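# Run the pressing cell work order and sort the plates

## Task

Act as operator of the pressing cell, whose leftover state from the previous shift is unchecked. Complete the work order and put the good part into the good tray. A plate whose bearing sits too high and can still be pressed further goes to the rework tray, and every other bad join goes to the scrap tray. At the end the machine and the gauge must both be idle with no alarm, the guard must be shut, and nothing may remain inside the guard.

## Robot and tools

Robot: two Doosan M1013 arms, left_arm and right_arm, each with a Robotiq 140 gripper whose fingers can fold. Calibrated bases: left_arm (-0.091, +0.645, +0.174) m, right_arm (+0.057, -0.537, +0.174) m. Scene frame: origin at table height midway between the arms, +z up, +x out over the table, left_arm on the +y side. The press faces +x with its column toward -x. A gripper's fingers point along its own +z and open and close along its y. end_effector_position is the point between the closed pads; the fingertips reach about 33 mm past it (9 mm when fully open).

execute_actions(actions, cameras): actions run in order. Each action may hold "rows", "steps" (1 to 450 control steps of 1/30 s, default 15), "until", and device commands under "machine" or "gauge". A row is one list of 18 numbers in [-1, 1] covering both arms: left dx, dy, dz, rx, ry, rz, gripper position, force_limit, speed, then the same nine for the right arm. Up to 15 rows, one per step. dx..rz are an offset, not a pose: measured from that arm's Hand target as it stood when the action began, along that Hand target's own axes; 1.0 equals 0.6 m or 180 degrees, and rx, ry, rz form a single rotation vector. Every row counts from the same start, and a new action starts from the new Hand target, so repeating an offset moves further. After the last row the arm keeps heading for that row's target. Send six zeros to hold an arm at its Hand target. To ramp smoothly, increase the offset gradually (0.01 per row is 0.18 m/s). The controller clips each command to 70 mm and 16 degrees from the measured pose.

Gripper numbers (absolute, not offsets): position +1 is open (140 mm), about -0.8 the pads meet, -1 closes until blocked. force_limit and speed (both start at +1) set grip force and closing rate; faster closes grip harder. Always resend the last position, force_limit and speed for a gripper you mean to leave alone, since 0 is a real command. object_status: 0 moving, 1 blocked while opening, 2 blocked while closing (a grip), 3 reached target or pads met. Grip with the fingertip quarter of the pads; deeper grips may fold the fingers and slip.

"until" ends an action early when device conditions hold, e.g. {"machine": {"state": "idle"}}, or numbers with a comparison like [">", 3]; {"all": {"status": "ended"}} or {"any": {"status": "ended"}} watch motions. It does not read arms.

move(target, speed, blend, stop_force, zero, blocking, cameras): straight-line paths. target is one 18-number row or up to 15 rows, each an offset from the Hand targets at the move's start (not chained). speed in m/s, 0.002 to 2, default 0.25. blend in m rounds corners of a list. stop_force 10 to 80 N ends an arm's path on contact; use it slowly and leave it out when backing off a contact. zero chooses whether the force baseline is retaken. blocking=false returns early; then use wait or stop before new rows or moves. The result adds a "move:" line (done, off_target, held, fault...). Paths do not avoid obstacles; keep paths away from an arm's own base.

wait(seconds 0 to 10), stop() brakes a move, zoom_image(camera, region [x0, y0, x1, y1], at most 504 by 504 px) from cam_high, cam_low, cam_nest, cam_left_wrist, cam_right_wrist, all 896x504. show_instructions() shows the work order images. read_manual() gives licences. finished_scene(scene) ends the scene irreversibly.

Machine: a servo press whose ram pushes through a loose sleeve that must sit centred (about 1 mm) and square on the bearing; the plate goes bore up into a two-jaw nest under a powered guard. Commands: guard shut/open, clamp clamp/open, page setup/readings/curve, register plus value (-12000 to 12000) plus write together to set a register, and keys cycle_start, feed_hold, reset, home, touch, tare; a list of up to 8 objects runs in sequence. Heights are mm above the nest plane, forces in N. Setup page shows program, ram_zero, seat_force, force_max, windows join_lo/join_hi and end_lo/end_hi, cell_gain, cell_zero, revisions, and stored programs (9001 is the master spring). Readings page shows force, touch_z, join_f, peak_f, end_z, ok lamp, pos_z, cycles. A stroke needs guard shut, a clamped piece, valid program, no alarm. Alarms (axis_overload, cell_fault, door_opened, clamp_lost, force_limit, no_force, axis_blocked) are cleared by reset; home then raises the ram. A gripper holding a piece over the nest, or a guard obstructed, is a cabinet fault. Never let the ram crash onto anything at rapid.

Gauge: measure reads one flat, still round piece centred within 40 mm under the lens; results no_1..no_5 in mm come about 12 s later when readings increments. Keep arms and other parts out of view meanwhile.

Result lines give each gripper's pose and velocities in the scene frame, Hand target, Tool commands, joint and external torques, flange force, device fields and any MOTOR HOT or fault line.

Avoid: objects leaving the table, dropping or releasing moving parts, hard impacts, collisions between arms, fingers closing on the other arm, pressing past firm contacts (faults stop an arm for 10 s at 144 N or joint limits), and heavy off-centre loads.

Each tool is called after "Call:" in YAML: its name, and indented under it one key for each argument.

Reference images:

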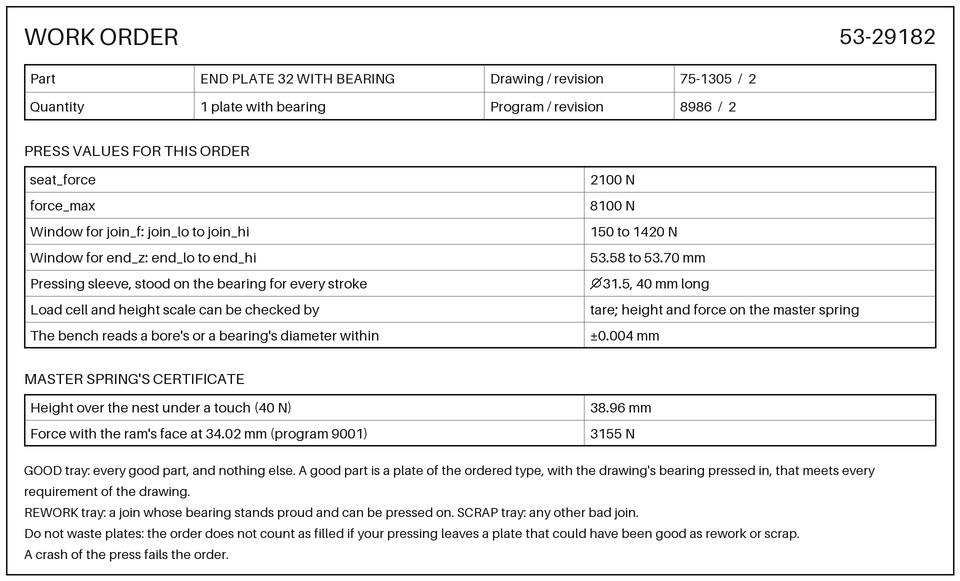

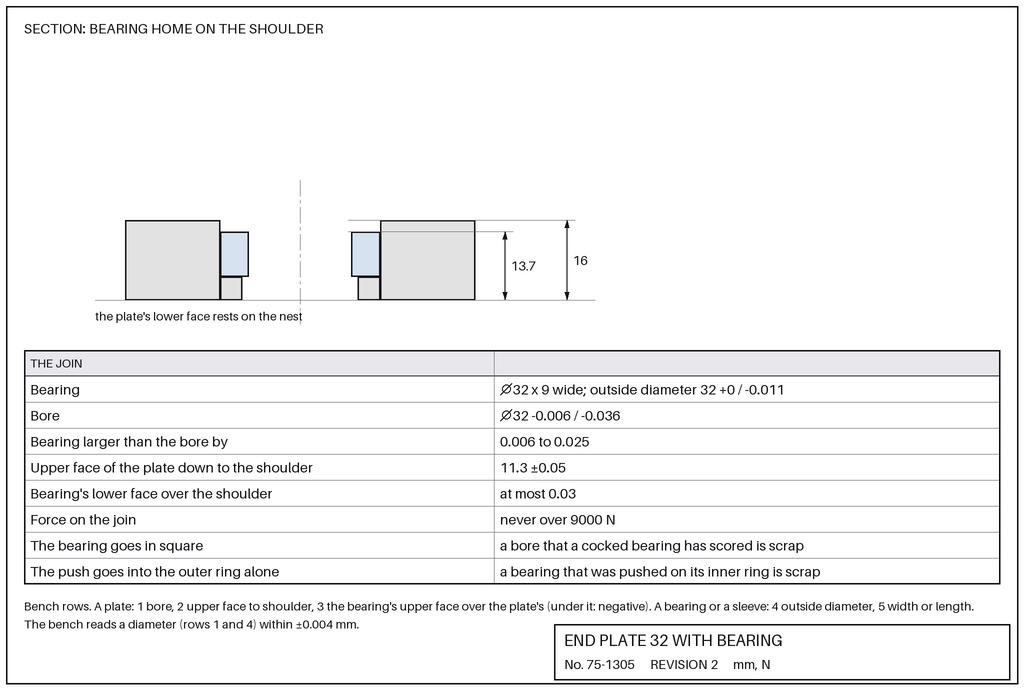

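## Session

Call:
execute_actions:
  actions:
    - {"machine":{"page":"setup"},"steps":1}

Call:
zoom_image:
  camera: "cam_high"
  region: [400, 60, 800, 400]

Call:
zoom_image:
  camera: "cam_nest"
  region: [300, 130, 560, 400]

Scene clock: 0.23 s.
left_arm: end_effector_position=(-0.0173, +0.2337, +0.2517) position_measured=3 object_status=3 end_effector_quat_wxyz=(-0.374, +0.502, +0.771, -0.118) | right_arm: end_effector_position=(+0.9012, -0.7353, +0.2455) position_measured=3 object_status=3 end_effector_quat_wxyz=(+0.021, +0.846, +0.300, +0.440)
Joint positions: left_arm=[-1.076 0.339 2.109 -0.552 1.363 -1.17] | right_arm=[-0.473 0.486 1.951 1.63 0.59 -1.003]
Joint velocities: within noise
Joint torques (N m): left_arm=[1.03 -59.08 -22.58 1.06 1.78 -0.15] | right_arm=[0.61 -82.09 -33.77 0.33 1.29 -0.05]
External joint torques (N m): left_arm=[-1.06 0.66 -1.08 0.39 -0.01 0.12] | right_arm=[-0.53 -0.02 1.34 0.51 0 0.07]
Flange force (N): left_arm=[-2.9 -0.9 -0.5] | right_arm=[-1.8 -3.0 -1.1]
Hand target: left_arm -0.0173, +0.2337, +0.2517; -0.374, +0.502, +0.771, -0.118 | right_arm +0.9012, -0.7353, +0.2455; +0.021, +0.846, +0.300, +0.440
Tool commands: left_gripper/position=+1.0 left_gripper/force_limit=+1.0 left_gripper/speed=+1.0 right_gripper/position=+1.0 right_gripper/force_limit=+1.0 right_gripper/speed=+1.0
machine.setup: program=+8986 ram_zero=+169.433 seat_force=+2100 force_max=+8100 join_lo=+150 join_hi=+1420 end_lo=+53.580 end_hi=+53.700 cell_gain=+0.993 cell_zero=+99 program_revision=+2 program_top=+53.700 stored1_number=+1713 stored1_revision=+3 stored2_number=+7088 stored2_revision=+6 stored3_number=+8986 stored3_revision=+2 stored4_number=+3758 stored4_revision=+5 stored5_number=+9001 stored5_revision=+1
machine: state=done guard_state=shut clamp_state=clamped guard_answer=taken clamp_answer=taken page=setup entry=no_entry entries=0 alarm=no_alarm queue=done queue_left=0
gauge: message=nothing_yet readings=0 no_1=0.000 no_2=0.000 no_3=0.000 no_4=0.000 no_5=0.000
camera_calibration:
cam_left_wrist: T_world_to_cam=[[0.690522, 0.463738, -0.555091, 0.0482685], [0.444973, -0.87738, -0.179451, 0.259566], [-0.570245, -0.123086, -0.812201, 0.369572], [0, 0, 0, 1]] pos_world=[0.0619158, 0.250843, 0.373539]
cam_right_wrist: T_world_to_cam=[[0.510645, -0.810556, 0.286776, -1.10773], [-0.669114, -0.584099, -0.459472, 0.286592], [0.539933, 0.0427407, -0.840622, -0.104837], [0, 0, 0, 1]] pos_world=[0.814025, -0.725999, 0.361223]

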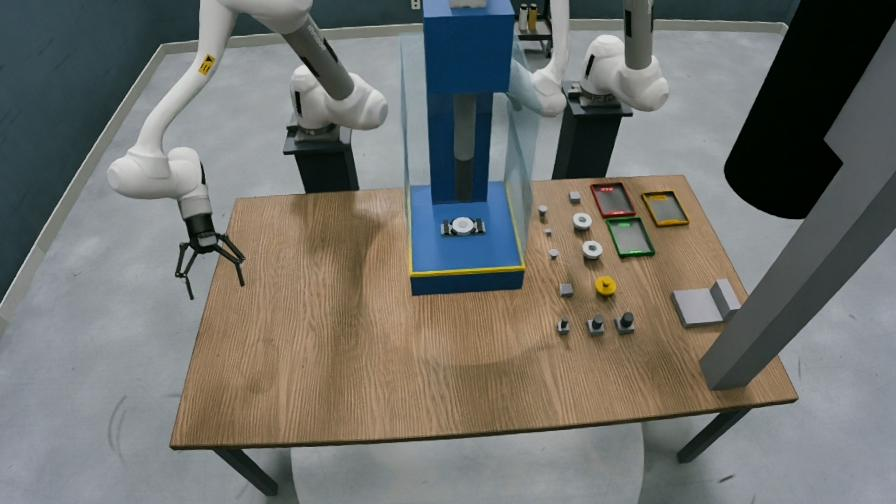

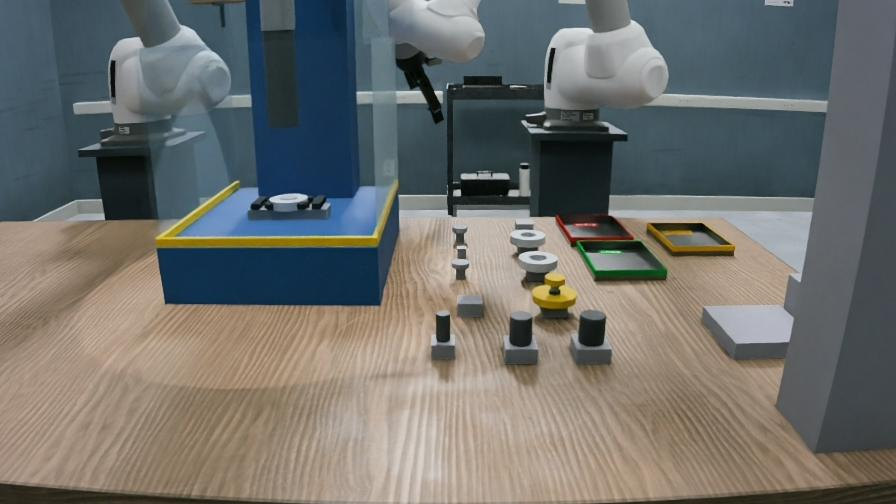

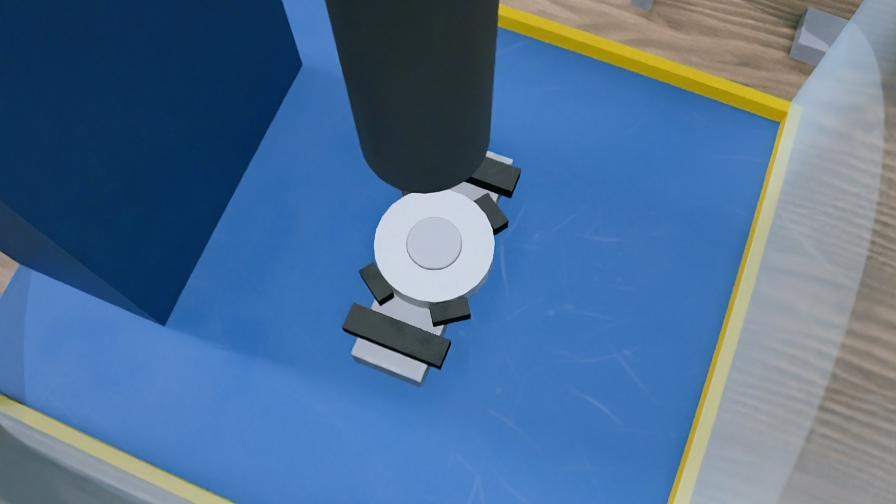

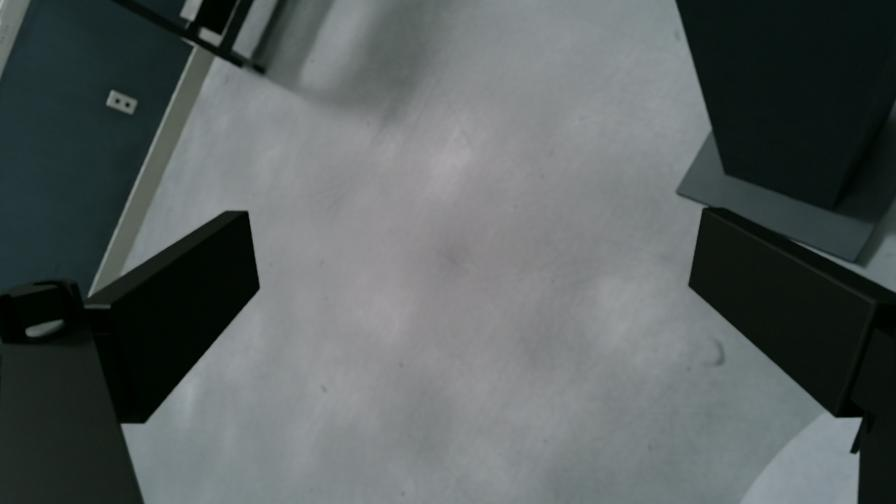

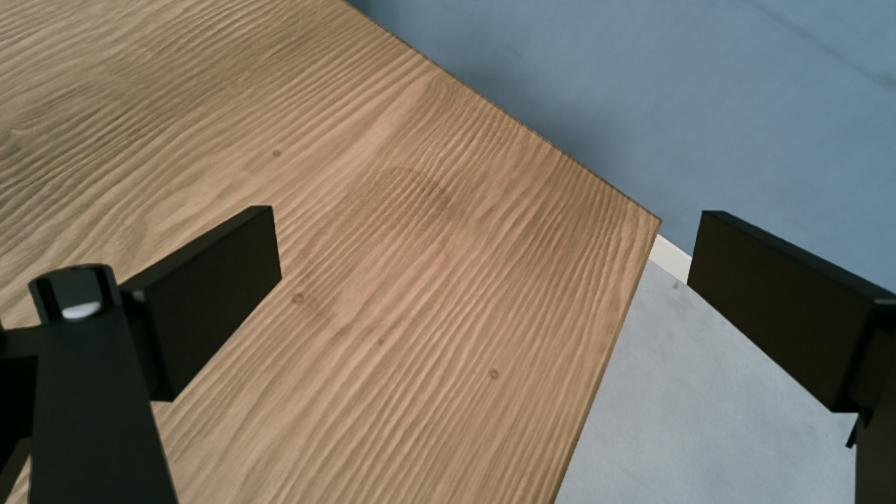

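Scaled by 1.260 from the camera's 896x504 image, which has a finer 1280x720 frame.

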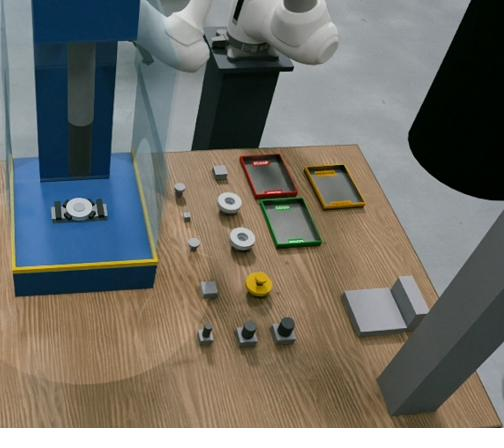

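Scaled by 1.867 from the camera's 896x504 image, which has a finer 1280x720 frame.

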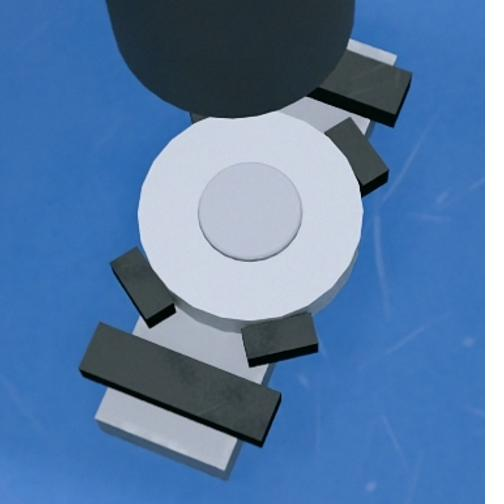

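Call:
execute_actions:
  actions:
    - {"machine":{"page":"readings"},"steps":2}
    - {"machine":{"page":"readings"},"steps":1}
  cameras: []

Call:
execute_actions:
  actions:
    - {"machine":{"page":"curve"},"steps":2}
  cameras: []

Call:
zoom_image:
  camera: "cam_nest"
  region: [360, 180, 510, 320]

Scene clock: 1.37 s.
left_arm: end_effector_position=(-0.0173, +0.2337, +0.2517) position_measured=3 object_status=3 end_effector_quat_wxyz=(-0.374, +0.502, +0.771, -0.118) | right_arm: end_effector_position=(+0.9012, -0.7353, +0.2455) position_measured=3 object_status=3 end_effector_quat_wxyz=(+0.021, +0.846, +0.300, +0.440)
Joint positions: left_arm=[-1.076 0.339 2.109 -0.552 1.363 -1.17] | right_arm=[-0.473 0.486 1.951 1.63 0.59 -1.003]
Joint velocities: within noise
Joint torques (N m): left_arm=[1.11 -59.09 -22.66 1.17 1.8 -0.12] | right_arm=[0.54 -81.7 -33.76 0.32 1.27 -0.08]
External joint torques (N m): left_arm=[-0.87 0.57 -1.07 0.29 -0.03 0.1] | right_arm=[-0.35 -0.83 1.07 0.52 0.02 0.1]
External joint torques at the end of the 1st action: left_arm=[-1.08 0.38 -1.26 0.3 -0.03 0.08] | right_arm=[-0.54 0.27 1.37 0.48 0.03 0.05]
Flange force (N): left_arm=[-2.7 -0.8 -0.6] | right_arm=[-0.8 -3.0 -1.9]
Flange force at the end of the 1st action (N): left_arm=[-2.7 -1.3 -0.8] | right_arm=[-2.1 -2.8 -0.8]
Hand target: left_arm -0.0173, +0.2337, +0.2517; -0.374, +0.502, +0.771, -0.118 | right_arm +0.9012, -0.7353, +0.2455; +0.021, +0.846, +0.300, +0.440
Tool commands: left_gripper/position=+1.0 left_gripper/force_limit=+1.0 left_gripper/speed=+1.0 right_gripper/position=+1.0 right_gripper/force_limit=+1.0 right_gripper/speed=+1.0
machine.readings: force=+0 touch_z=+0.000 join_f=+0 peak_f=+386 end_z=+58.660 ok=+0 pos_z=+150.567 cycles=+1
machine: state=done guard_state=shut clamp_state=clamped guard_answer=taken clamp_answer=taken page=readings entry=no_entry entries=0 alarm=no_alarm queue=done queue_left=0
gauge: message=nothing_yet readings=0 no_1=0.000 no_2=0.000 no_3=0.000 no_4=0.000 no_5=0.000
No camera images: "cameras" was empty.

Scene clock: 1.63 s.
left_arm: end_effector_position=(-0.0173, +0.2337, +0.2517) position_measured=3 object_status=3 end_effector_quat_wxyz=(-0.374, +0.502, +0.771, -0.118) | right_arm: end_effector_position=(+0.9012, -0.7353, +0.2455) position_measured=3 object_status=3 end_effector_quat_wxyz=(+0.021, +0.846, +0.300, +0.440)
Joint positions: left_arm=[-1.076 0.339 2.109 -0.552 1.363 -1.17] | right_arm=[-0.473 0.486 1.951 1.63 0.59 -1.003]
Joint velocities: within noise
Joint torques (N m): left_arm=[0.9 -59.04 -22.53 1.14 1.79 -0.16] | right_arm=[0.31 -82.04 -33.79 0.35 1.28 -0.02]
External joint torques (N m): left_arm=[-1 0.33 -1.15 0.3 -0.02 0.13] | right_arm=[-0.19 -0.77 0.94 0.5 0 0.03]
Flange force (N): left_arm=[-2.4 -1.2 -0.7] | right_arm=[-0.7 -3.0 -1.5]
Hand target: left_arm -0.0173, +0.2337, +0.2517; -0.374, +0.502, +0.771, -0.118 | right_arm +0.9012, -0.7353, +0.2455; +0.021, +0.846, +0.300, +0.440
Tool commands: left_gripper/position=+1.0 left_gripper/force_limit=+1.0 left_gripper/speed=+1.0 right_gripper/position=+1.0 right_gripper/force_limit=+1.0 right_gripper/speed=+1.0
machine.curve: curve1_z=+64.200 curve1_f=+4 curve2_z=+62.700 curve2_f=+44 curve3_z=+61.200 curve3_f=+162 curve4_z=+59.700 curve4_f=+293 curve5_z=+58.200 curve5_f=+0 curve6_z=+56.700 curve6_f=+0 curve7_z=+55.200 curve7_f=+0 curve8_z=+53.700 curve8_f=+0
machine: state=done guard_state=shut clamp_state=clamped guard_answer=taken clamp_answer=taken page=curve entry=no_entry entries=0 alarm=no_alarm queue=done queue_left=0
gauge: message=nothing_yet readings=0 no_1=0.000 no_2=0.000 no_3=0.000 no_4=0.000 no_5=0.000
No camera images: "cameras" was empty.

Scaled by 3.360 from the camera's 896x504 image, which has a finer 1280x720 frame.

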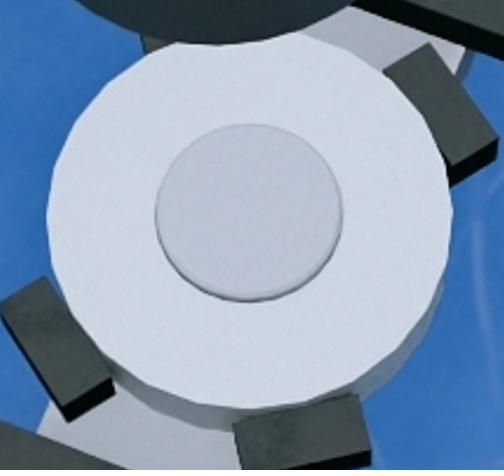

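Call:
execute_actions:
  actions:
    - {"machine":{"guard":"open","page":"readings"},"steps":1}
  cameras: []

Call:
move:
  target: [0.2178,0.61,-0.5868,0.5035,-0.1707,-0.5708,0.28,0,-1,0,0,0,0,0,0,1,1,1]
  speed: 0.3
  cameras: ["cam_left_wrist","cam_high"]

Scene clock: 4.07 s.
left_arm: end_effector_position=(-0.0173, +0.2337, +0.2517) position_measured=3 object_status=3 end_effector_quat_wxyz=(-0.374, +0.502, +0.771, -0.118) | right_arm: end_effector_position=(+0.9012, -0.7353, +0.2455) position_measured=3 object_status=3 end_effector_quat_wxyz=(+0.021, +0.846, +0.300, +0.440)
Joint positions: left_arm=[-1.076 0.339 2.109 -0.552 1.363 -1.17] | right_arm=[-0.473 0.486 1.951 1.63 0.59 -1.003]
Joint velocities: within noise
Joint torques (N m): left_arm=[1.06 -59.01 -22.48 1.12 1.75 -0.16] | right_arm=[0.35 -81.85 -33.8 0.35 1.28 -0.01]
External joint torques (N m): left_arm=[-1.11 0.67 -1.15 0.33 0.02 0.14] | right_arm=[-0.31 -0.1 1.39 0.49 0 0.02]
Flange force (N): left_arm=[-3.0 -1.0 -0.6] | right_arm=[-1.7 -3.3 -1.1]
Hand target: left_arm -0.0173, +0.2337, +0.2517; -0.374, +0.502, +0.771, -0.118 | right_arm +0.9012, -0.7353, +0.2455; +0.021, +0.846, +0.300, +0.440
Tool commands: left_gripper/position=+1.0 left_gripper/force_limit=+1.0 left_gripper/speed=+1.0 right_gripper/position=+1.0 right_gripper/force_limit=+1.0 right_gripper/speed=+1.0
machine.readings: force=+0 touch_z=+0.000 join_f=+0 peak_f=+386 end_z=+58.660 ok=+0 pos_z=+150.567 cycles=+1
machine: state=done guard_state=between clamp_state=clamped guard_answer=taken clamp_answer=taken page=readings entry=no_entry entries=0 alarm=no_alarm queue=running queue_left=0
gauge: message=nothing_yet readings=0 no_1=0.000 no_2=0.000 no_3=0.000 no_4=0.000 no_5=0.000
No camera images: "cameras" was empty.

Scene clock: 8.73 s.
left_arm: end_effector_position=(+0.4502, +0.4496, +0.3506) position_measured=94 object_status=3 end_effector_quat_wxyz=(+0.355, +0.612, -0.612, +0.354) | right_arm: end_effector_position=(+0.9012, -0.7353, +0.2455) position_measured=3 object_status=3 end_effector_quat_wxyz=(+0.021, +0.846, +0.300, +0.440)
Joint positions: left_arm=[0.093 0.271 2.117 -1.127 1.267 -2.366] | right_arm=[-0.473 0.486 1.951 1.63 0.59 -1.003]
Joint velocities: within noise
Joint torques (N m): left_arm=[1.1 -53.85 -24.24 -0.82 1.59 -0.2] | right_arm=[0.72 -82 -33.8 0.34 1.26 -0.03]
External joint torques (N m): left_arm=[-0.76 0.15 -1.39 0.47 0.1 0.19] | right_arm=[-0.54 -0.64 1.12 0.5 0.04 0.04]
Flange force (N): left_arm=[0.7 -2.8 -0.2] | right_arm=[-1.3 -2.9 -1.8]
Hand target: left_arm +0.4502, +0.4496, +0.3506; +0.355, +0.612, -0.612, +0.354 | right_arm +0.9012, -0.7353, +0.2455; +0.021, +0.846, +0.300, +0.440
Off the commanded pose: left_arm 0.000 m, 0 deg | right_arm 0.000 m, 0 deg.
machine.readings: force=+0 touch_z=+0.000 join_f=+0 peak_f=+386 end_z=+58.660 ok=+0 pos_z=+150.567 cycles=+1
machine: state=done guard_state=open clamp_state=clamped guard_answer=taken clamp_answer=taken page=readings entry=no_entry entries=0 alarm=no_alarm queue=done queue_left=0
gauge: message=nothing_yet readings=0 no_1=0.000 no_2=0.000 no_3=0.000 no_4=0.000 no_5=0.000
move: done
camera_calibration:
cam_left_wrist: T_world_to_cam=[[-0.999968, 0.00781508, 0.00196989, 0.450843], [0.00479882, 0.773712, -0.63352, -0.126323], [-0.00647513, -0.63349, -0.773724, 0.705332], [0, 0, 0, 1]] pos_world=[0.456002, 0.541035, 0.464816]
Images, in order (width x height): cam_high 896x504, cam_left_wrist 896x504.

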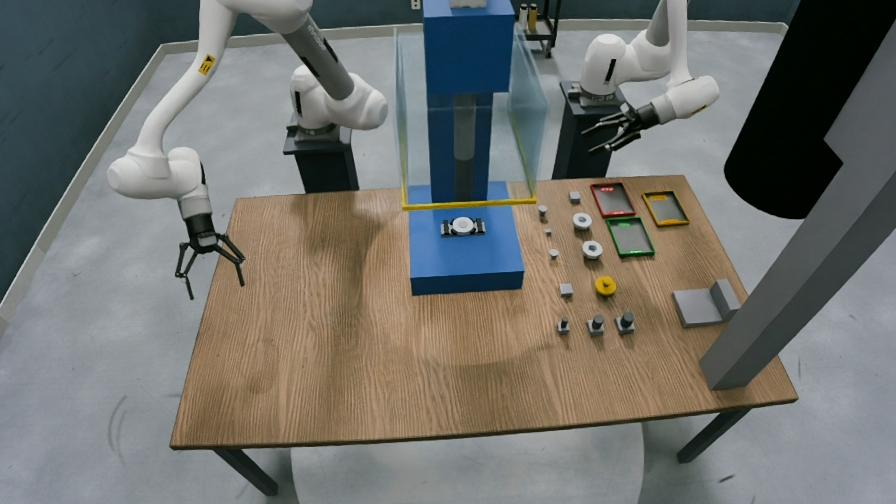

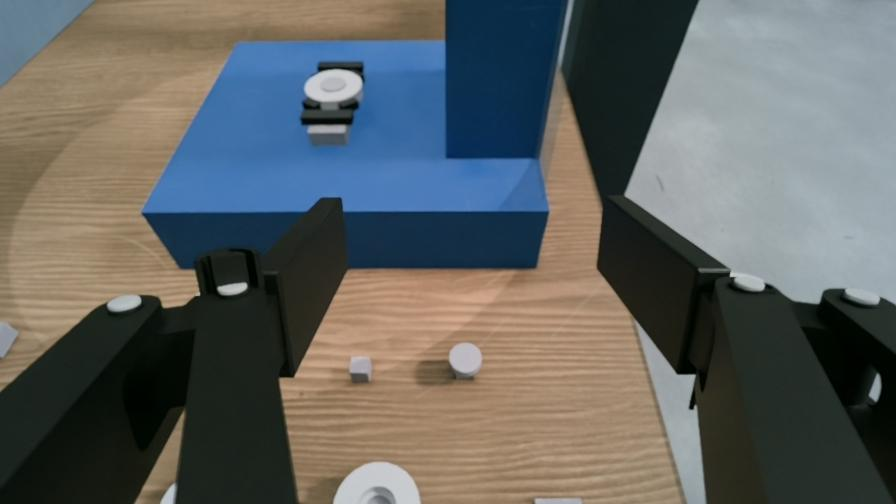

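Call:
execute_actions:
  actions:
    - {"machine":{"clamp":"open"},"steps":1}
  cameras: []

Call:
move:
  target: [0.0696,-0.2497,0.2808,0,0,0,0.28,0,-1,0,0,0,0,0,0,1,1,1]
  speed: 0.2
  cameras: ["cam_left_wrist","cam_nest"]

Call:
zoom_image:
  camera: "cam_nest"
  region: [360, 180, 510, 320]

Scene clock: 9.57 s.
left_arm: end_effector_position=(+0.4502, +0.4496, +0.3506) position_measured=94 object_status=3 end_effector_quat_wxyz=(+0.355, +0.612, -0.612, +0.354) | right_arm: end_effector_position=(+0.9012, -0.7353, +0.2455) position_measured=3 object_status=3 end_effector_quat_wxyz=(+0.021, +0.846, +0.300, +0.440)
Joint positions: left_arm=[0.093 0.271 2.117 -1.127 1.267 -2.366] | right_arm=[-0.473 0.486 1.951 1.63 0.59 -1.003]
Joint velocities: within noise
Joint torques (N m): left_arm=[1.01 -54.17 -24.35 -0.75 1.71 -0.07] | right_arm=[0.65 -82.01 -33.68 0.33 1.26 -0.04]
External joint torques (N m): left_arm=[-0.86 0.61 -1.22 0.4 -0.02 0.07] | right_arm=[-0.55 -0.12 1.22 0.5 0.03 0.05]
Flange force (N): left_arm=[0.3 -3.1 0.5] | right_arm=[-1.8 -2.8 -1.2]
Hand target: left_arm +0.4502, +0.4496, +0.3506; +0.355, +0.612, -0.612, +0.354 | right_arm +0.9012, -0.7353, +0.2455; +0.021, +0.846, +0.300, +0.440
Tool commands: left_gripper/position=+0.28 left_gripper/force_limit=+0.0 left_gripper/speed=-1.0 right_gripper/position=+1.0 right_gripper/force_limit=+1.0 right_gripper/speed=+1.0
Off the commanded pose: left_arm 0.000 m, 0 deg | right_arm 0.000 m, 0 deg.
machine.readings: force=+0 touch_z=+0.000 join_f=+0 peak_f=+386 end_z=+58.660 ok=+0 pos_z=+150.567 cycles=+1
machine: state=idle guard_state=open clamp_state=between guard_answer=taken clamp_answer=taken page=readings entry=no_entry entries=0 alarm=no_alarm queue=running queue_left=0
gauge: message=nothing_yet readings=0 no_1=0.000 no_2=0.000 no_3=0.000 no_4=0.000 no_5=0.000
No camera images: "cameras" was empty.

Scene clock: 11.20 s.
left_arm: end_effector_position=(+0.5999, +0.2829, +0.3027) position_measured=94 object_status=3 end_effector_quat_wxyz=(+0.355, +0.612, -0.612, +0.354) | right_arm: end_effector_position=(+0.9012, -0.7353, +0.2455) position_measured=3 object_status=3 end_effector_quat_wxyz=(+0.021, +0.846, +0.300, +0.440)
Joint positions: left_arm=[-0.171 0.51 1.856 -1.283 1.104 -2.458] | right_arm=[-0.473 0.486 1.951 1.63 0.59 -1.003]
Joint velocities: within noise
Joint torques (N m): left_arm=[0.93 -79.88 -24.9 -1.24 1.5 -0.14] | right_arm=[0.43 -81.81 -33.73 0.33 1.25 -0.04]
External joint torques (N m): left_arm=[-0.79 1.74 -1.91 0.43 0.03 0.14] | right_arm=[-0.42 -0.9 0.97 0.53 0.04 0.05]
Flange force (N): left_arm=[-0.3 -6.0 1.7] | right_arm=[-0.9 -2.9 -1.9]
Hand target: left_arm +0.6000, +0.2828, +0.3027; +0.355, +0.612, -0.612, +0.354 | right_arm +0.9012, -0.7353, +0.2455; +0.021, +0.846, +0.300, +0.440
Off the commanded pose: left_arm 0.000 m, 0 deg | right_arm 0.000 m, 0 deg.
machine.readings: force=+0 touch_z=+0.000 join_f=+0 peak_f=+386 end_z=+58.660 ok=+0 pos_z=+150.567 cycles=+1
machine: state=idle guard_state=open clamp_state=open guard_answer=taken clamp_answer=taken page=readings entry=no_entry entries=0 alarm=no_alarm queue=done queue_left=0
gauge: message=nothing_yet readings=0 no_1=0.000 no_2=0.000 no_3=0.000 no_4=0.000 no_5=0.000
move: done
camera_calibration:
cam_left_wrist: T_world_to_cam=[[-0.999968, 0.00766115, 0.00209716, 0.601941], [0.00459908, 0.773712, -0.63352, -0.0282101], [-0.00647609, -0.633491, -0.773723, 0.563575], [0, 0, 0, 1]] pos_world=[0.605702, 0.374234, 0.416917]
Images, in order (width x height): cam_nest 896x504, cam_left_wrist 896x504.

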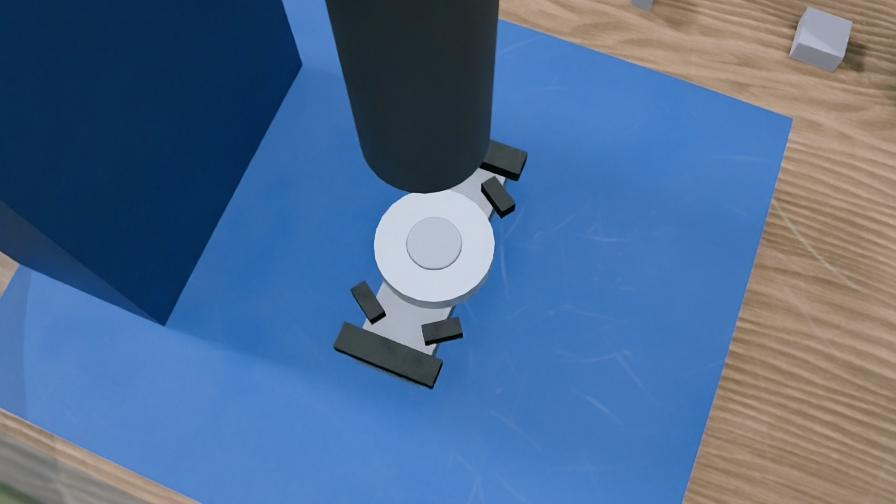

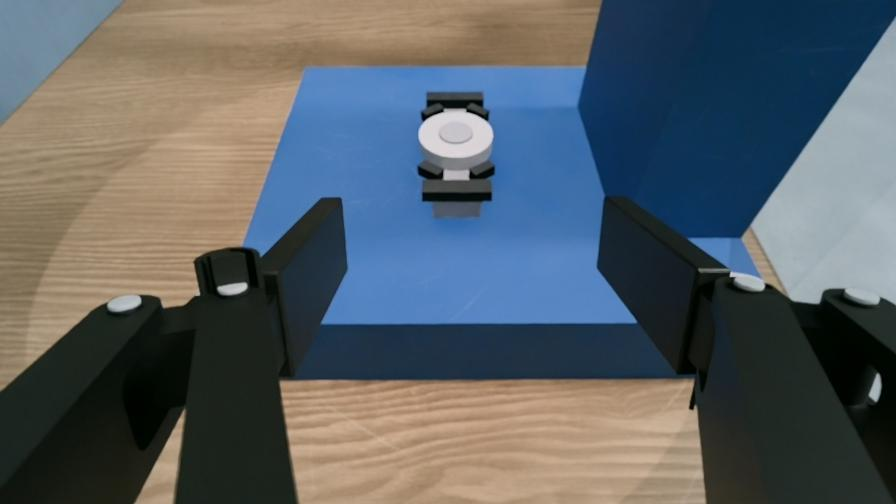

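Scaled by 3.360 from the camera's 896x504 image, which has a finer 1280x720 frame.

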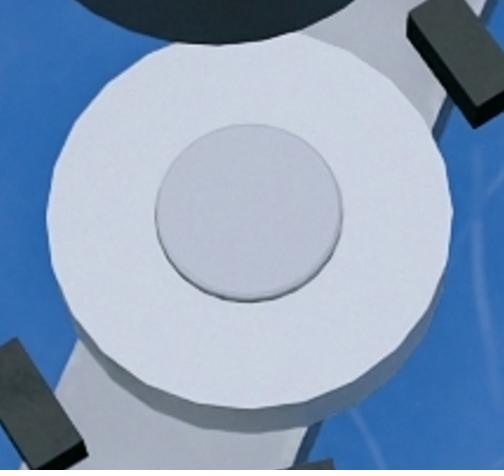

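Call:
move:
  target: [0,0,0.5,0,0,0,0.28,0,-1,0,0,0,0,0,0,1,1,1]
  speed: 0.12
  cameras: ["cam_left_wrist"]

Call:
execute_actions:
  actions:
    - {"rows":[[0,0,0,0,0,0,-1,0,-1,0,0,0,0,0,0,1,1,1]],"steps":60}
  cameras: []

Call:
move:
  target:
    - [0.0433,0,-0.025,0,0,0,-1,0,-1,0,0,0,0,0,0,1,1,1]
    - [-0.1219,0,-0.501,0,0,0,-1,0,-1,0,0,0,0,0,0,1,1,1]
    - [-0.3074,-0.2002,-0.8558,0,0,0,-1,0,-1,0,0,0,0,0,0,1,1,1]
  speed: [0.06,0.15,0.25]
  blend: [0.008,0.03,0]
  cameras: ["cam_left_wrist"]

Scene clock: 14.53 s.
left_arm: end_effector_position=(+0.5998, +0.0228, +0.1532) position_measured=94 object_status=3 end_effector_quat_wxyz=(+0.355, +0.612, -0.612, +0.354) | right_arm: end_effector_position=(+0.9012, -0.7353, +0.2455) position_measured=3 object_status=3 end_effector_quat_wxyz=(+0.021, +0.846, +0.300, +0.440)
Joint positions: left_arm=[-0.51 0.777 1.729 -1.617 0.87 -2.326] | right_arm=[-0.473 0.486 1.951 1.63 0.59 -1.003]
Joint velocities: within noise
Joint torques (N m): left_arm=[1.93 -96.49 -21.06 -1.69 1.85 -0.12] | right_arm=[0.59 -81.84 -33.75 0.3 1.27 -0.02]
External joint torques (N m): left_arm=[-2.05 0.65 -1.61 0.31 -0.08 0.12] | right_arm=[-0.49 -0.41 1.11 0.55 0.02 0.04]
Flange force (N): left_arm=[1.4 -2.8 3.9] | right_arm=[-1.5 -3.0 -1.3]
Hand target: left_arm +0.5998, +0.0227, +0.1531; +0.355, +0.612, -0.612, +0.354 | right_arm +0.9012, -0.7353, +0.2455; +0.021, +0.846, +0.300, +0.440
Off the commanded pose: left_arm 0.000 m, 0 deg | right_arm 0.000 m, 0 deg.
machine.readings: force=+0 touch_z=+0.000 join_f=+0 peak_f=+386 end_z=+58.660 ok=+0 pos_z=+150.567 cycles=+1
machine: state=idle guard_state=open clamp_state=open guard_answer=taken clamp_answer=taken page=readings entry=no_entry entries=0 alarm=no_alarm queue=done queue_left=0
gauge: message=nothing_yet readings=0 no_1=0.000 no_2=0.000 no_3=0.000 no_4=0.000 no_5=0.000
move: done
camera_calibration:
cam_left_wrist: T_world_to_cam=[[-0.999968, 0.00766108, 0.00209775, 0.604147], [0.00459915, 0.773761, -0.633461, 0.078223], [-0.00647615, -0.633431, -0.773772, 0.283201], [0, 0, 0, 1]] pos_world=[0.605602, 0.114234, 0.267417]
Images, in order (width x height): cam_left_wrist 896x504.

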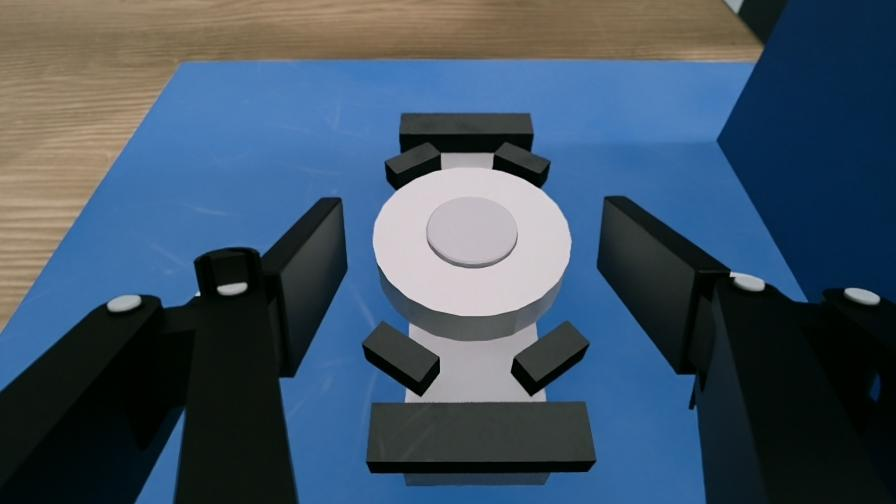

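Scene clock: 16.73 s.
left_arm: end_effector_position=(+0.5998, +0.0227, +0.1532) position_measured=128 object_status=2 end_effector_quat_wxyz=(+0.355, +0.612, -0.612, +0.354) | right_arm: end_effector_position=(+0.9012, -0.7353, +0.2455) position_measured=3 object_status=3 end_effector_quat_wxyz=(+0.021, +0.846, +0.300, +0.440)
Joint positions: left_arm=[-0.51 0.777 1.729 -1.617 0.869 -2.326] | right_arm=[-0.473 0.486 1.951 1.63 0.59 -1.003]
Joint velocities: within noise
Joint torques (N m): left_arm=[-2.77 -89.39 -19.22 -1.01 0.58 -0.16] | right_arm=[0.56 -82.07 -33.8 0.31 1.28 -0.01]
External joint torques (N m): left_arm=[2.89 -6.06 -3.29 -0.35 1.19 0.16] | right_arm=[-0.37 -0.35 1.25 0.52 0.02 0.02]
Flange force (N): left_arm=[4.5 -2.7 -6.6] | right_arm=[-1.5 -3.3 -1.3]
Hand target: left_arm +0.5998, +0.0227, +0.1531; +0.355, +0.612, -0.612, +0.354 | right_arm +0.9012, -0.7353, +0.2455; +0.021, +0.846, +0.300, +0.440
Off the commanded pose: left_arm 0.000 m, 0 deg | right_arm 0.000 m, 0 deg.
machine.readings: force=+0 touch_z=+0.000 join_f=+0 peak_f=+386 end_z=+58.660 ok=+0 pos_z=+150.567 cycles=+1
machine: state=idle guard_state=open clamp_state=open guard_answer=taken clamp_answer=taken page=readings entry=no_entry entries=0 alarm=no_alarm queue=done queue_left=0
gauge: message=nothing_yet readings=0 no_1=0.000 no_2=0.000 no_3=0.000 no_4=0.000 no_5=0.000
No camera images: "cameras" was empty.

Scene clock: 20.83 s.
left_arm: end_effector_position=(+0.7199, +0.5597, +0.2490) position_measured=128 object_status=2 end_effector_quat_wxyz=(+0.355, +0.612, -0.612, +0.354) | right_arm: end_effector_position=(+0.9012, -0.7353, +0.2455) position_measured=3 object_status=3 end_effector_quat_wxyz=(+0.021, +0.846, +0.300, +0.440)
Joint positions: left_arm=[0.189 0.738 1.558 -1.047 1.371 -2.417] | right_arm=[-0.473 0.486 1.951 1.63 0.59 -1.003]
Joint velocities: within noise
Joint torques (N m): left_arm=[1.78 -102.32 -27.63 -1.02 1.89 -0.1] | right_arm=[0.61 -81.95 -33.8 0.32 1.29 -0.02]
External joint torques (N m): left_arm=[-1.86 3.79 -0.78 0.85 -0.28 0.1] | right_arm=[-0.59 -0.81 1.1 0.54 -0.01 0.04]
Flange force (N): left_arm=[-3.3 -6.6 2.2] | right_arm=[-1.2 -3.1 -2.0]
Hand target: left_arm +0.7200, +0.5598, +0.2490; +0.355, +0.612, -0.612, +0.354 | right_arm +0.9012, -0.7353, +0.2455; +0.021, +0.846, +0.300, +0.440
Off the commanded pose: left_arm 0.000 m, 0 deg | right_arm 0.000 m, 0 deg.
machine.readings: force=+0 touch_z=+0.000 join_f=+0 peak_f=+386 end_z=+58.660 ok=+0 pos_z=+150.567 cycles=+1
machine: state=idle guard_state=open clamp_state=open guard_answer=taken clamp_answer=taken page=readings entry=no_entry entries=0 alarm=no_alarm queue=done queue_left=0
gauge: message=nothing_yet readings=0 no_1=0.000 no_2=0.000 no_3=0.000 no_4=0.000 no_5=0.000
move: done
camera_calibration:
cam_left_wrist: T_world_to_cam=[[-0.999968, 0.00766108, 0.00209775, 0.720029], [0.00459915, 0.773761, -0.633461, -0.277077], [-0.00647615, -0.633431, -0.773772, 0.698196], [0, 0, 0, 1]] pos_world=[0.725802, 0.651134, 0.363217]
Images, in order (width x height): cam_left_wrist 896x504.

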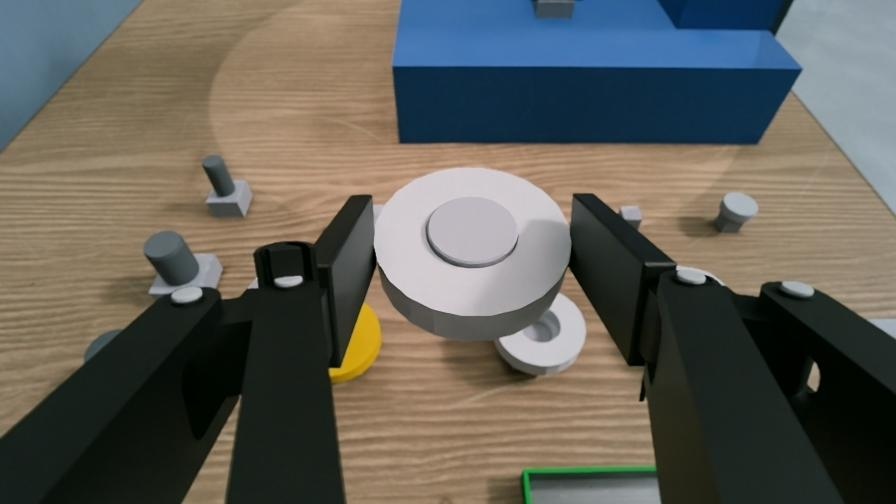

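Call:
move:
  target: [-0.3203,-0.3,-0.1574,0.433,0,-0.25,-1,0,-1,0,0,0,0,0,0,1,1,1]
  speed: 0.27
  cameras: []

Call:
move:
  target: [-0.0953,0,0.055,0,0,0,-1,0,-1,0,0,0,0,0,0,1,1,1]
  speed: 0.08
  cameras: ["cam_left_wrist"]

Call:
move:
  target: [-0.0173,0,0.01,0,0,0,-1,0,-1,0,0,0,0,0,0,1,1,1]
  speed: 0.006
  stop_force: 10
  cameras: []

Call:
execute_actions:
  actions:
    - {"rows":[[0.0006,0,-0.0003,0,0,0,-1,0,-1,0,0,0,0,0,0,1,1,1]],"steps":10}
    - {"rows":[[0,0,0,0,0,0,0.15,0,-1,0,0,0,0,0,0,1,1,1]],"steps":40}
  cameras: ["cam_left_wrist"]

Scene clock: 25.07 s.
left_arm: end_effector_position=(+0.8997, +0.7375, +0.1291) position_measured=128 object_status=2 end_effector_quat_wxyz=(+0.001, +0.866, +0.001, +0.499) | right_arm: end_effector_position=(+0.9012, -0.7353, +0.2455) position_measured=3 object_status=3 end_effector_quat_wxyz=(+0.021, +0.846, +0.300, +0.440)
Joint positions: left_arm=[0.068 0.756 1.855 -2.994 0.518 -1.659] | right_arm=[-0.473 0.486 1.951 1.63 0.59 -1.003]
Joint velocities: within noise
Joint torques (N m): left_arm=[0.9 -97.45 -22.93 -3.02 2.98 -0.05] | right_arm=[0.66 -81.86 -33.81 0.32 1.27 -0.05]
External joint torques (N m): left_arm=[-0.64 2.74 -0.12 0.77 -0.57 0.04] | right_arm=[-0.73 -0.88 1 0.54 0.02 0.07]
Flange force (N): left_arm=[-0.8 -1.3 4.5] | right_arm=[-1.2 -2.8 -2.2]
Hand target: left_arm +0.8997, +0.7375, +0.1291; +0.001, +0.866, +0.001, +0.499 | right_arm +0.9012, -0.7353, +0.2455; +0.021, +0.846, +0.300, +0.440
Off the commanded pose: left_arm 0.000 m, 0 deg | right_arm 0.000 m, 0 deg.
machine.readings: force=+0 touch_z=+0.000 join_f=+0 peak_f=+386 end_z=+58.660 ok=+0 pos_z=+150.567 cycles=+1
machine: state=idle guard_state=open clamp_state=open guard_answer=taken clamp_answer=taken page=readings entry=no_entry entries=0 alarm=no_alarm queue=done queue_left=0
gauge: message=nothing_yet readings=0 no_1=0.000 no_2=0.000 no_3=0.000 no_4=0.000 no_5=0.000
move: done
No camera images: "cameras" was empty.

Scene clock: 26.27 s.
left_arm: end_effector_position=(+0.8996, +0.7374, +0.0633) position_measured=128 object_status=2 end_effector_quat_wxyz=(+0.001, +0.866, +0.001, +0.499) | right_arm: end_effector_position=(+0.9012, -0.7353, +0.2455) position_measured=3 object_status=3 end_effector_quat_wxyz=(+0.021, +0.846, +0.300, +0.440)
Joint positions: left_arm=[0.068 0.853 1.843 -3.014 0.602 -1.637] | right_arm=[-0.473 0.486 1.951 1.63 0.59 -1.003]
Joint velocities: within noise
Joint torques (N m): left_arm=[0.98 -101.43 -19.62 -2.28 3.04 -0.1] | right_arm=[0.52 -81.79 -33.87 0.33 1.25 -0.02]
External joint torques (N m): left_arm=[-1.05 2.92 -0.35 0.36 -0.63 0.09] | right_arm=[-0.72 -0.22 1.31 0.53 0.02 0.03]
Flange force (N): left_arm=[-1.3 0.4 5.2] | right_arm=[-2.0 -3.0 -1.5]
Hand target: left_arm +0.8996, +0.7374, +0.0631; +0.001, +0.866, +0.001, +0.499 | right_arm +0.9012, -0.7353, +0.2455; +0.021, +0.846, +0.300, +0.440
Off the commanded pose: left_arm 0.000 m, 0 deg | right_arm 0.000 m, 0 deg.
machine.readings: force=+0 touch_z=+0.000 join_f=+0 peak_f=+386 end_z=+58.660 ok=+0 pos_z=+150.567 cycles=+1
machine: state=idle guard_state=open clamp_state=open guard_answer=taken clamp_answer=taken page=readings entry=no_entry entries=0 alarm=no_alarm queue=done queue_left=0
gauge: message=nothing_yet readings=0 no_1=0.000 no_2=0.000 no_3=0.000 no_4=0.000 no_5=0.000
move: done
camera_calibration:
cam_left_wrist: T_world_to_cam=[[-0.00768953, -0.999967, 0.00248212, 0.749056], [-0.775865, 0.00440026, -0.630883, 0.736274], [0.630852, -0.00677698, -0.775874, -0.367224], [0, 0, 0, 1]] pos_world=[0.808673, 0.743303, 0.177724]
Images, in order (width x height): cam_left_wrist 896x504.

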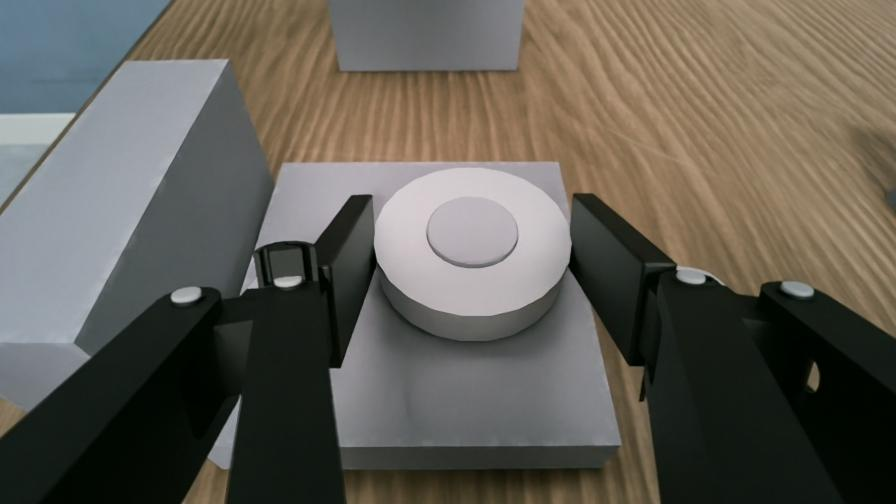

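Scene clock: 27.73 s.
left_arm: end_effector_position=(+0.8998, +0.7374, +0.0584) position_measured=128 object_status=2 end_effector_quat_wxyz=(+0.001, +0.866, +0.001, +0.500) | right_arm: end_effector_position=(+0.9012, -0.7353, +0.2455) position_measured=3 object_status=3 end_effector_quat_wxyz=(+0.021, +0.846, +0.300, +0.440)
Joint positions: left_arm=[0.068 0.861 1.841 -3.015 0.609 -1.635] | right_arm=[-0.473 0.486 1.951 1.63 0.59 -1.003]
Joint velocities: within noise
Joint torques (N m): left_arm=[0.97 -91.18 -16.78 -2.24 0.2 0.16] | right_arm=[0.3 -82.01 -33.7 0.36 1.28 -0.02]
External joint torques (N m): left_arm=[-1.14 -7.56 -2.94 0.35 2.21 -0.16] | right_arm=[-0.08 -0.71 0.95 0.48 0.02 0.03]
Flange force (N): left_arm=[5.9 0.8 -5.8] | right_arm=[-0.7 -3.0 -1.4]
Hand target: left_arm +0.8997, +0.7374, +0.0583; +0.001, +0.866, +0.001, +0.500 (not the last commanded pose) | right_arm +0.9012, -0.7353, +0.2455; +0.021, +0.846, +0.300, +0.440
Off the commanded pose: left_arm 0.007 m, 0 deg | right_arm 0.000 m, 0 deg.
machine.readings: force=+0 touch_z=+0.000 join_f=+0 peak_f=+386 end_z=+58.660 ok=+0 pos_z=+150.567 cycles=+1
machine: state=idle guard_state=open clamp_state=open guard_answer=taken clamp_answer=taken page=readings entry=no_entry entries=0 alarm=no_alarm queue=done queue_left=0
gauge: message=nothing_yet readings=0 no_1=0.000 no_2=0.000 no_3=0.000 no_4=0.000 no_5=0.000
move: contact (left_arm)
No camera images: "cameras" was empty.

Scene clock: 29.60 s.
left_arm: end_effector_position=(+0.8998, +0.7374, +0.0587) position_measured=110 object_status=3 end_effector_quat_wxyz=(+0.001, +0.866, +0.001, +0.500) | right_arm: end_effector_position=(+0.9012, -0.7353, +0.2455) position_measured=3 object_status=3 end_effector_quat_wxyz=(+0.021, +0.846, +0.300, +0.440)
Joint positions: left_arm=[0.068 0.86 1.841 -3.015 0.608 -1.635] | right_arm=[-0.473 0.486 1.951 1.63 0.59 -1.003]
Joint velocities: within noise
Joint torques (N m): left_arm=[1.16 -99.83 -18.6 -2.3 2.39 -0.12] | right_arm=[0.63 -81.92 -33.82 0.34 1.27 -0.03]
External joint torques (N m): left_arm=[-0.8 1.21 -1.23 0.39 0.01 0.12] | right_arm=[-0.54 -0.27 1.27 0.5 0.02 0.04]
External joint torques at the end of the 1st action: left_arm=[-1.03 -1.38 -3.04 0.29 0.78 -0.05] | right_arm=[-0.33 -1.04 0.8 0.49 -0.01 0]
Flange force (N): left_arm=[-0.1 0.0 4.1] | right_arm=[-1.7 -3.0 -1.4]
Flange force at the end of the 1st action (N): left_arm=[2.5 0.1 3.7] | right_arm=[-0.6 -2.8 -1.9]
Hand target: left_arm +0.8998, +0.7374, +0.0587; +0.001, +0.866, +0.001, +0.500 | right_arm +0.9012, -0.7353, +0.2455; +0.021, +0.846, +0.300, +0.440
Off the commanded pose: left_arm 0.000 m, 0 deg | right_arm 0.000 m, 0 deg.
machine.readings: force=+0 touch_z=+0.000 join_f=+0 peak_f=+386 end_z=+58.660 ok=+0 pos_z=+150.567 cycles=+1
machine: state=idle guard_state=open clamp_state=open guard_answer=taken clamp_answer=taken page=readings entry=no_entry entries=0 alarm=no_alarm queue=done queue_left=0
gauge: message=nothing_yet readings=0 no_1=0.000 no_2=0.000 no_3=0.000 no_4=0.000 no_5=0.000
camera_calibration:
cam_left_wrist: T_world_to_cam=[[-0.00775409, -0.999967, 0.00255617, 0.749107], [-0.775599, 0.00440072, -0.631211, 0.733352], [0.631179, -0.00687703, -0.775607, -0.371015], [0, 0, 0, 1]] pos_world=[0.808772, 0.743303, 0.173224]
Images, in order (width x height): cam_left_wrist 896x504.

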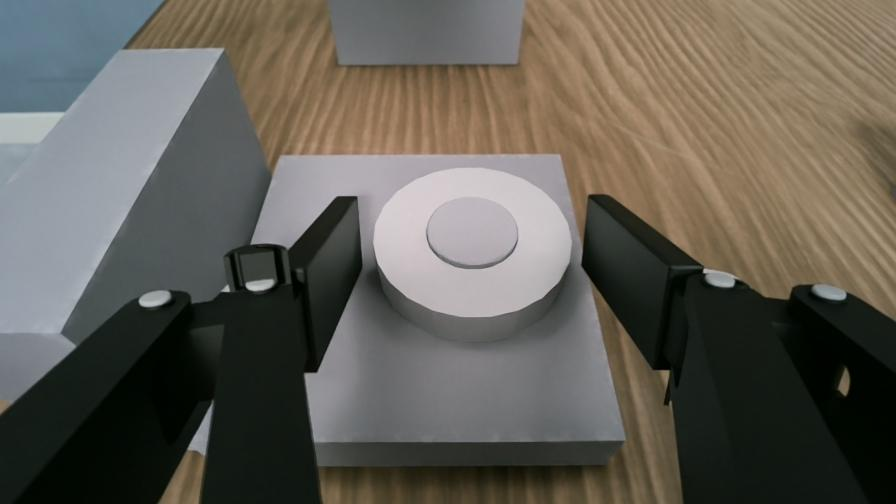

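Call:
move:
  target:
    - [0.02,0,-0.2,0,0,0,0.15,0,-1,0,0,0,0,0,0,1,1,1]
    - [0.0374,0.454,-0.4061,0,0,0,0.15,0,-1,0,0,0,0,0,0,1,1,1]
  speed: [0.12,0.25]
  blend: [0.03,0]
  cameras: []

Call:
execute_actions:
  actions:
    - {"gauge":{"measure":true},"machine":{"tare":true},"steps":5}
  cameras: ["cam_left_wrist"]

Scene clock: 34.33 s.
left_arm: end_effector_position=(+0.7002, +0.4652, +0.2008) position_measured=110 object_status=3 end_effector_quat_wxyz=(+0.001, +0.866, +0.001, +0.500) | right_arm: end_effector_position=(+0.9012, -0.7353, +0.2455) position_measured=3 object_status=3 end_effector_quat_wxyz=(+0.021, +0.846, +0.300, +0.440)
Joint positions: left_arm=[-0.422 0.494 2.205 -3.737 0.655 -1.292] | right_arm=[-0.473 0.486 1.951 1.63 0.59 -1.003]
Joint velocities: within noise
Joint torques (N m): left_arm=[1.03 -72.53 -21.12 -1.65 2.35 -0.14] | right_arm=[0.64 -82.04 -33.68 0.35 1.28 0]
External joint torques (N m): left_arm=[-0.95 0.67 -1.17 0.54 -0.03 0.14] | right_arm=[-0.71 -0.49 1.08 0.51 0 0.01]
Flange force (N): left_arm=[-0.2 1.3 2.7] | right_arm=[-1.6 -2.8 -1.6]
Hand target: left_arm +0.7002, +0.4652, +0.2007; +0.001, +0.866, +0.001, +0.500 | right_arm +0.9012, -0.7353, +0.2455; +0.021, +0.846, +0.300, +0.440
Off the commanded pose: left_arm 0.000 m, 0 deg | right_arm 0.000 m, 0 deg.
machine.readings: force=+0 touch_z=+0.000 join_f=+0 peak_f=+386 end_z=+58.660 ok=+0 pos_z=+150.567 cycles=+1
machine: state=idle guard_state=open clamp_state=open guard_answer=taken clamp_answer=taken page=readings entry=no_entry entries=0 alarm=no_alarm queue=done queue_left=0
gauge: message=nothing_yet readings=0 no_1=0.000 no_2=0.000 no_3=0.000 no_4=0.000 no_5=0.000
move: done
No camera images: "cameras" was empty.

Scene clock: 34.70 s.
left_arm: end_effector_position=(+0.7002, +0.4652, +0.2008) position_measured=110 object_status=3 end_effector_quat_wxyz=(+0.001, +0.866, +0.001, +0.500) | right_arm: end_effector_position=(+0.9012, -0.7353, +0.2455) position_measured=3 object_status=3 end_effector_quat_wxyz=(+0.021, +0.846, +0.300, +0.440)
Joint positions: left_arm=[-0.422 0.494 2.205 -3.737 0.655 -1.292] | right_arm=[-0.473 0.486 1.951 1.63 0.59 -1.003]
Joint velocities: within noise
Joint torques (N m): left_arm=[0.71 -72.71 -21.14 -1.5 2.34 -0.14] | right_arm=[0.43 -81.99 -33.8 0.35 1.27 -0.01]
External joint torques (N m): left_arm=[-0.71 0.87 -1.18 0.39 -0.03 0.14] | right_arm=[-0.36 0.56 1.47 0.48 0 0.03]
Flange force (N): left_arm=[-0.2 1.4 3.0] | right_arm=[-2.3 -3.1 -0.2]
Hand target: left_arm +0.7002, +0.4652, +0.2007; +0.001, +0.866, +0.001, +0.500 | right_arm +0.9012, -0.7353, +0.2455; +0.021, +0.846, +0.300, +0.440
Tool commands: left_gripper/position=+0.15 left_gripper/force_limit=+0.0 left_gripper/speed=-1.0 right_gripper/position=+1.0 right_gripper/force_limit=+1.0 right_gripper/speed=+1.0
Off the commanded pose: left_arm 0.000 m, 0 deg | right_arm 0.000 m, 0 deg.
machine.readings: force=+0 touch_z=+0.000 join_f=+0 peak_f=+386 end_z=+58.660 ok=+0 pos_z=+150.567 cycles=+1
machine: state=idle guard_state=open clamp_state=open guard_answer=taken clamp_answer=taken page=readings entry=taken entries=1 alarm=no_alarm queue=done queue_left=0
gauge: state=busy message=measure_taken readings=0 no_1=0.000 no_2=0.000 no_3=0.000 no_4=0.000 no_5=0.000
camera_calibration:
cam_left_wrist: T_world_to_cam=[[-0.00761334, -0.999968, 0.0025424, 0.474924], [-0.775599, 0.00430025, -0.631211, 0.669421], [0.63118, -0.00677751, -0.775607, -0.136815], [0, 0, 0, 1]] pos_world=[0.609173, 0.471103, 0.315224]
Images, in order (width x height): cam_left_wrist 896x504.

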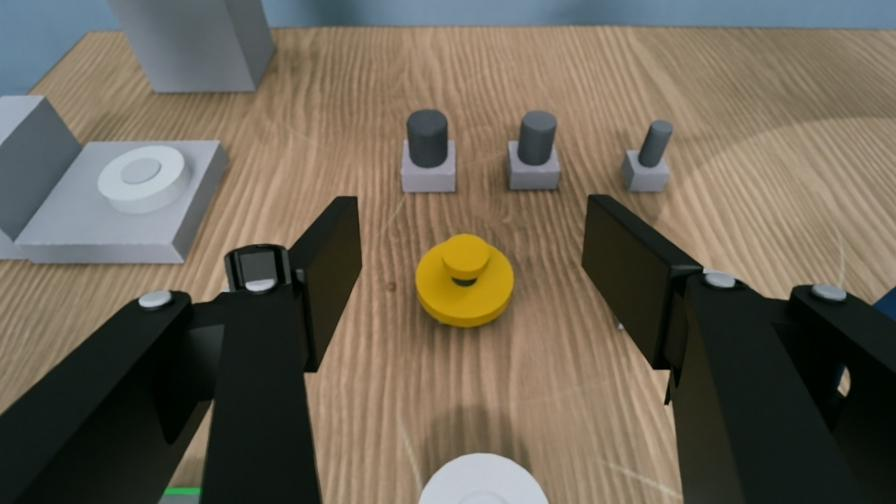

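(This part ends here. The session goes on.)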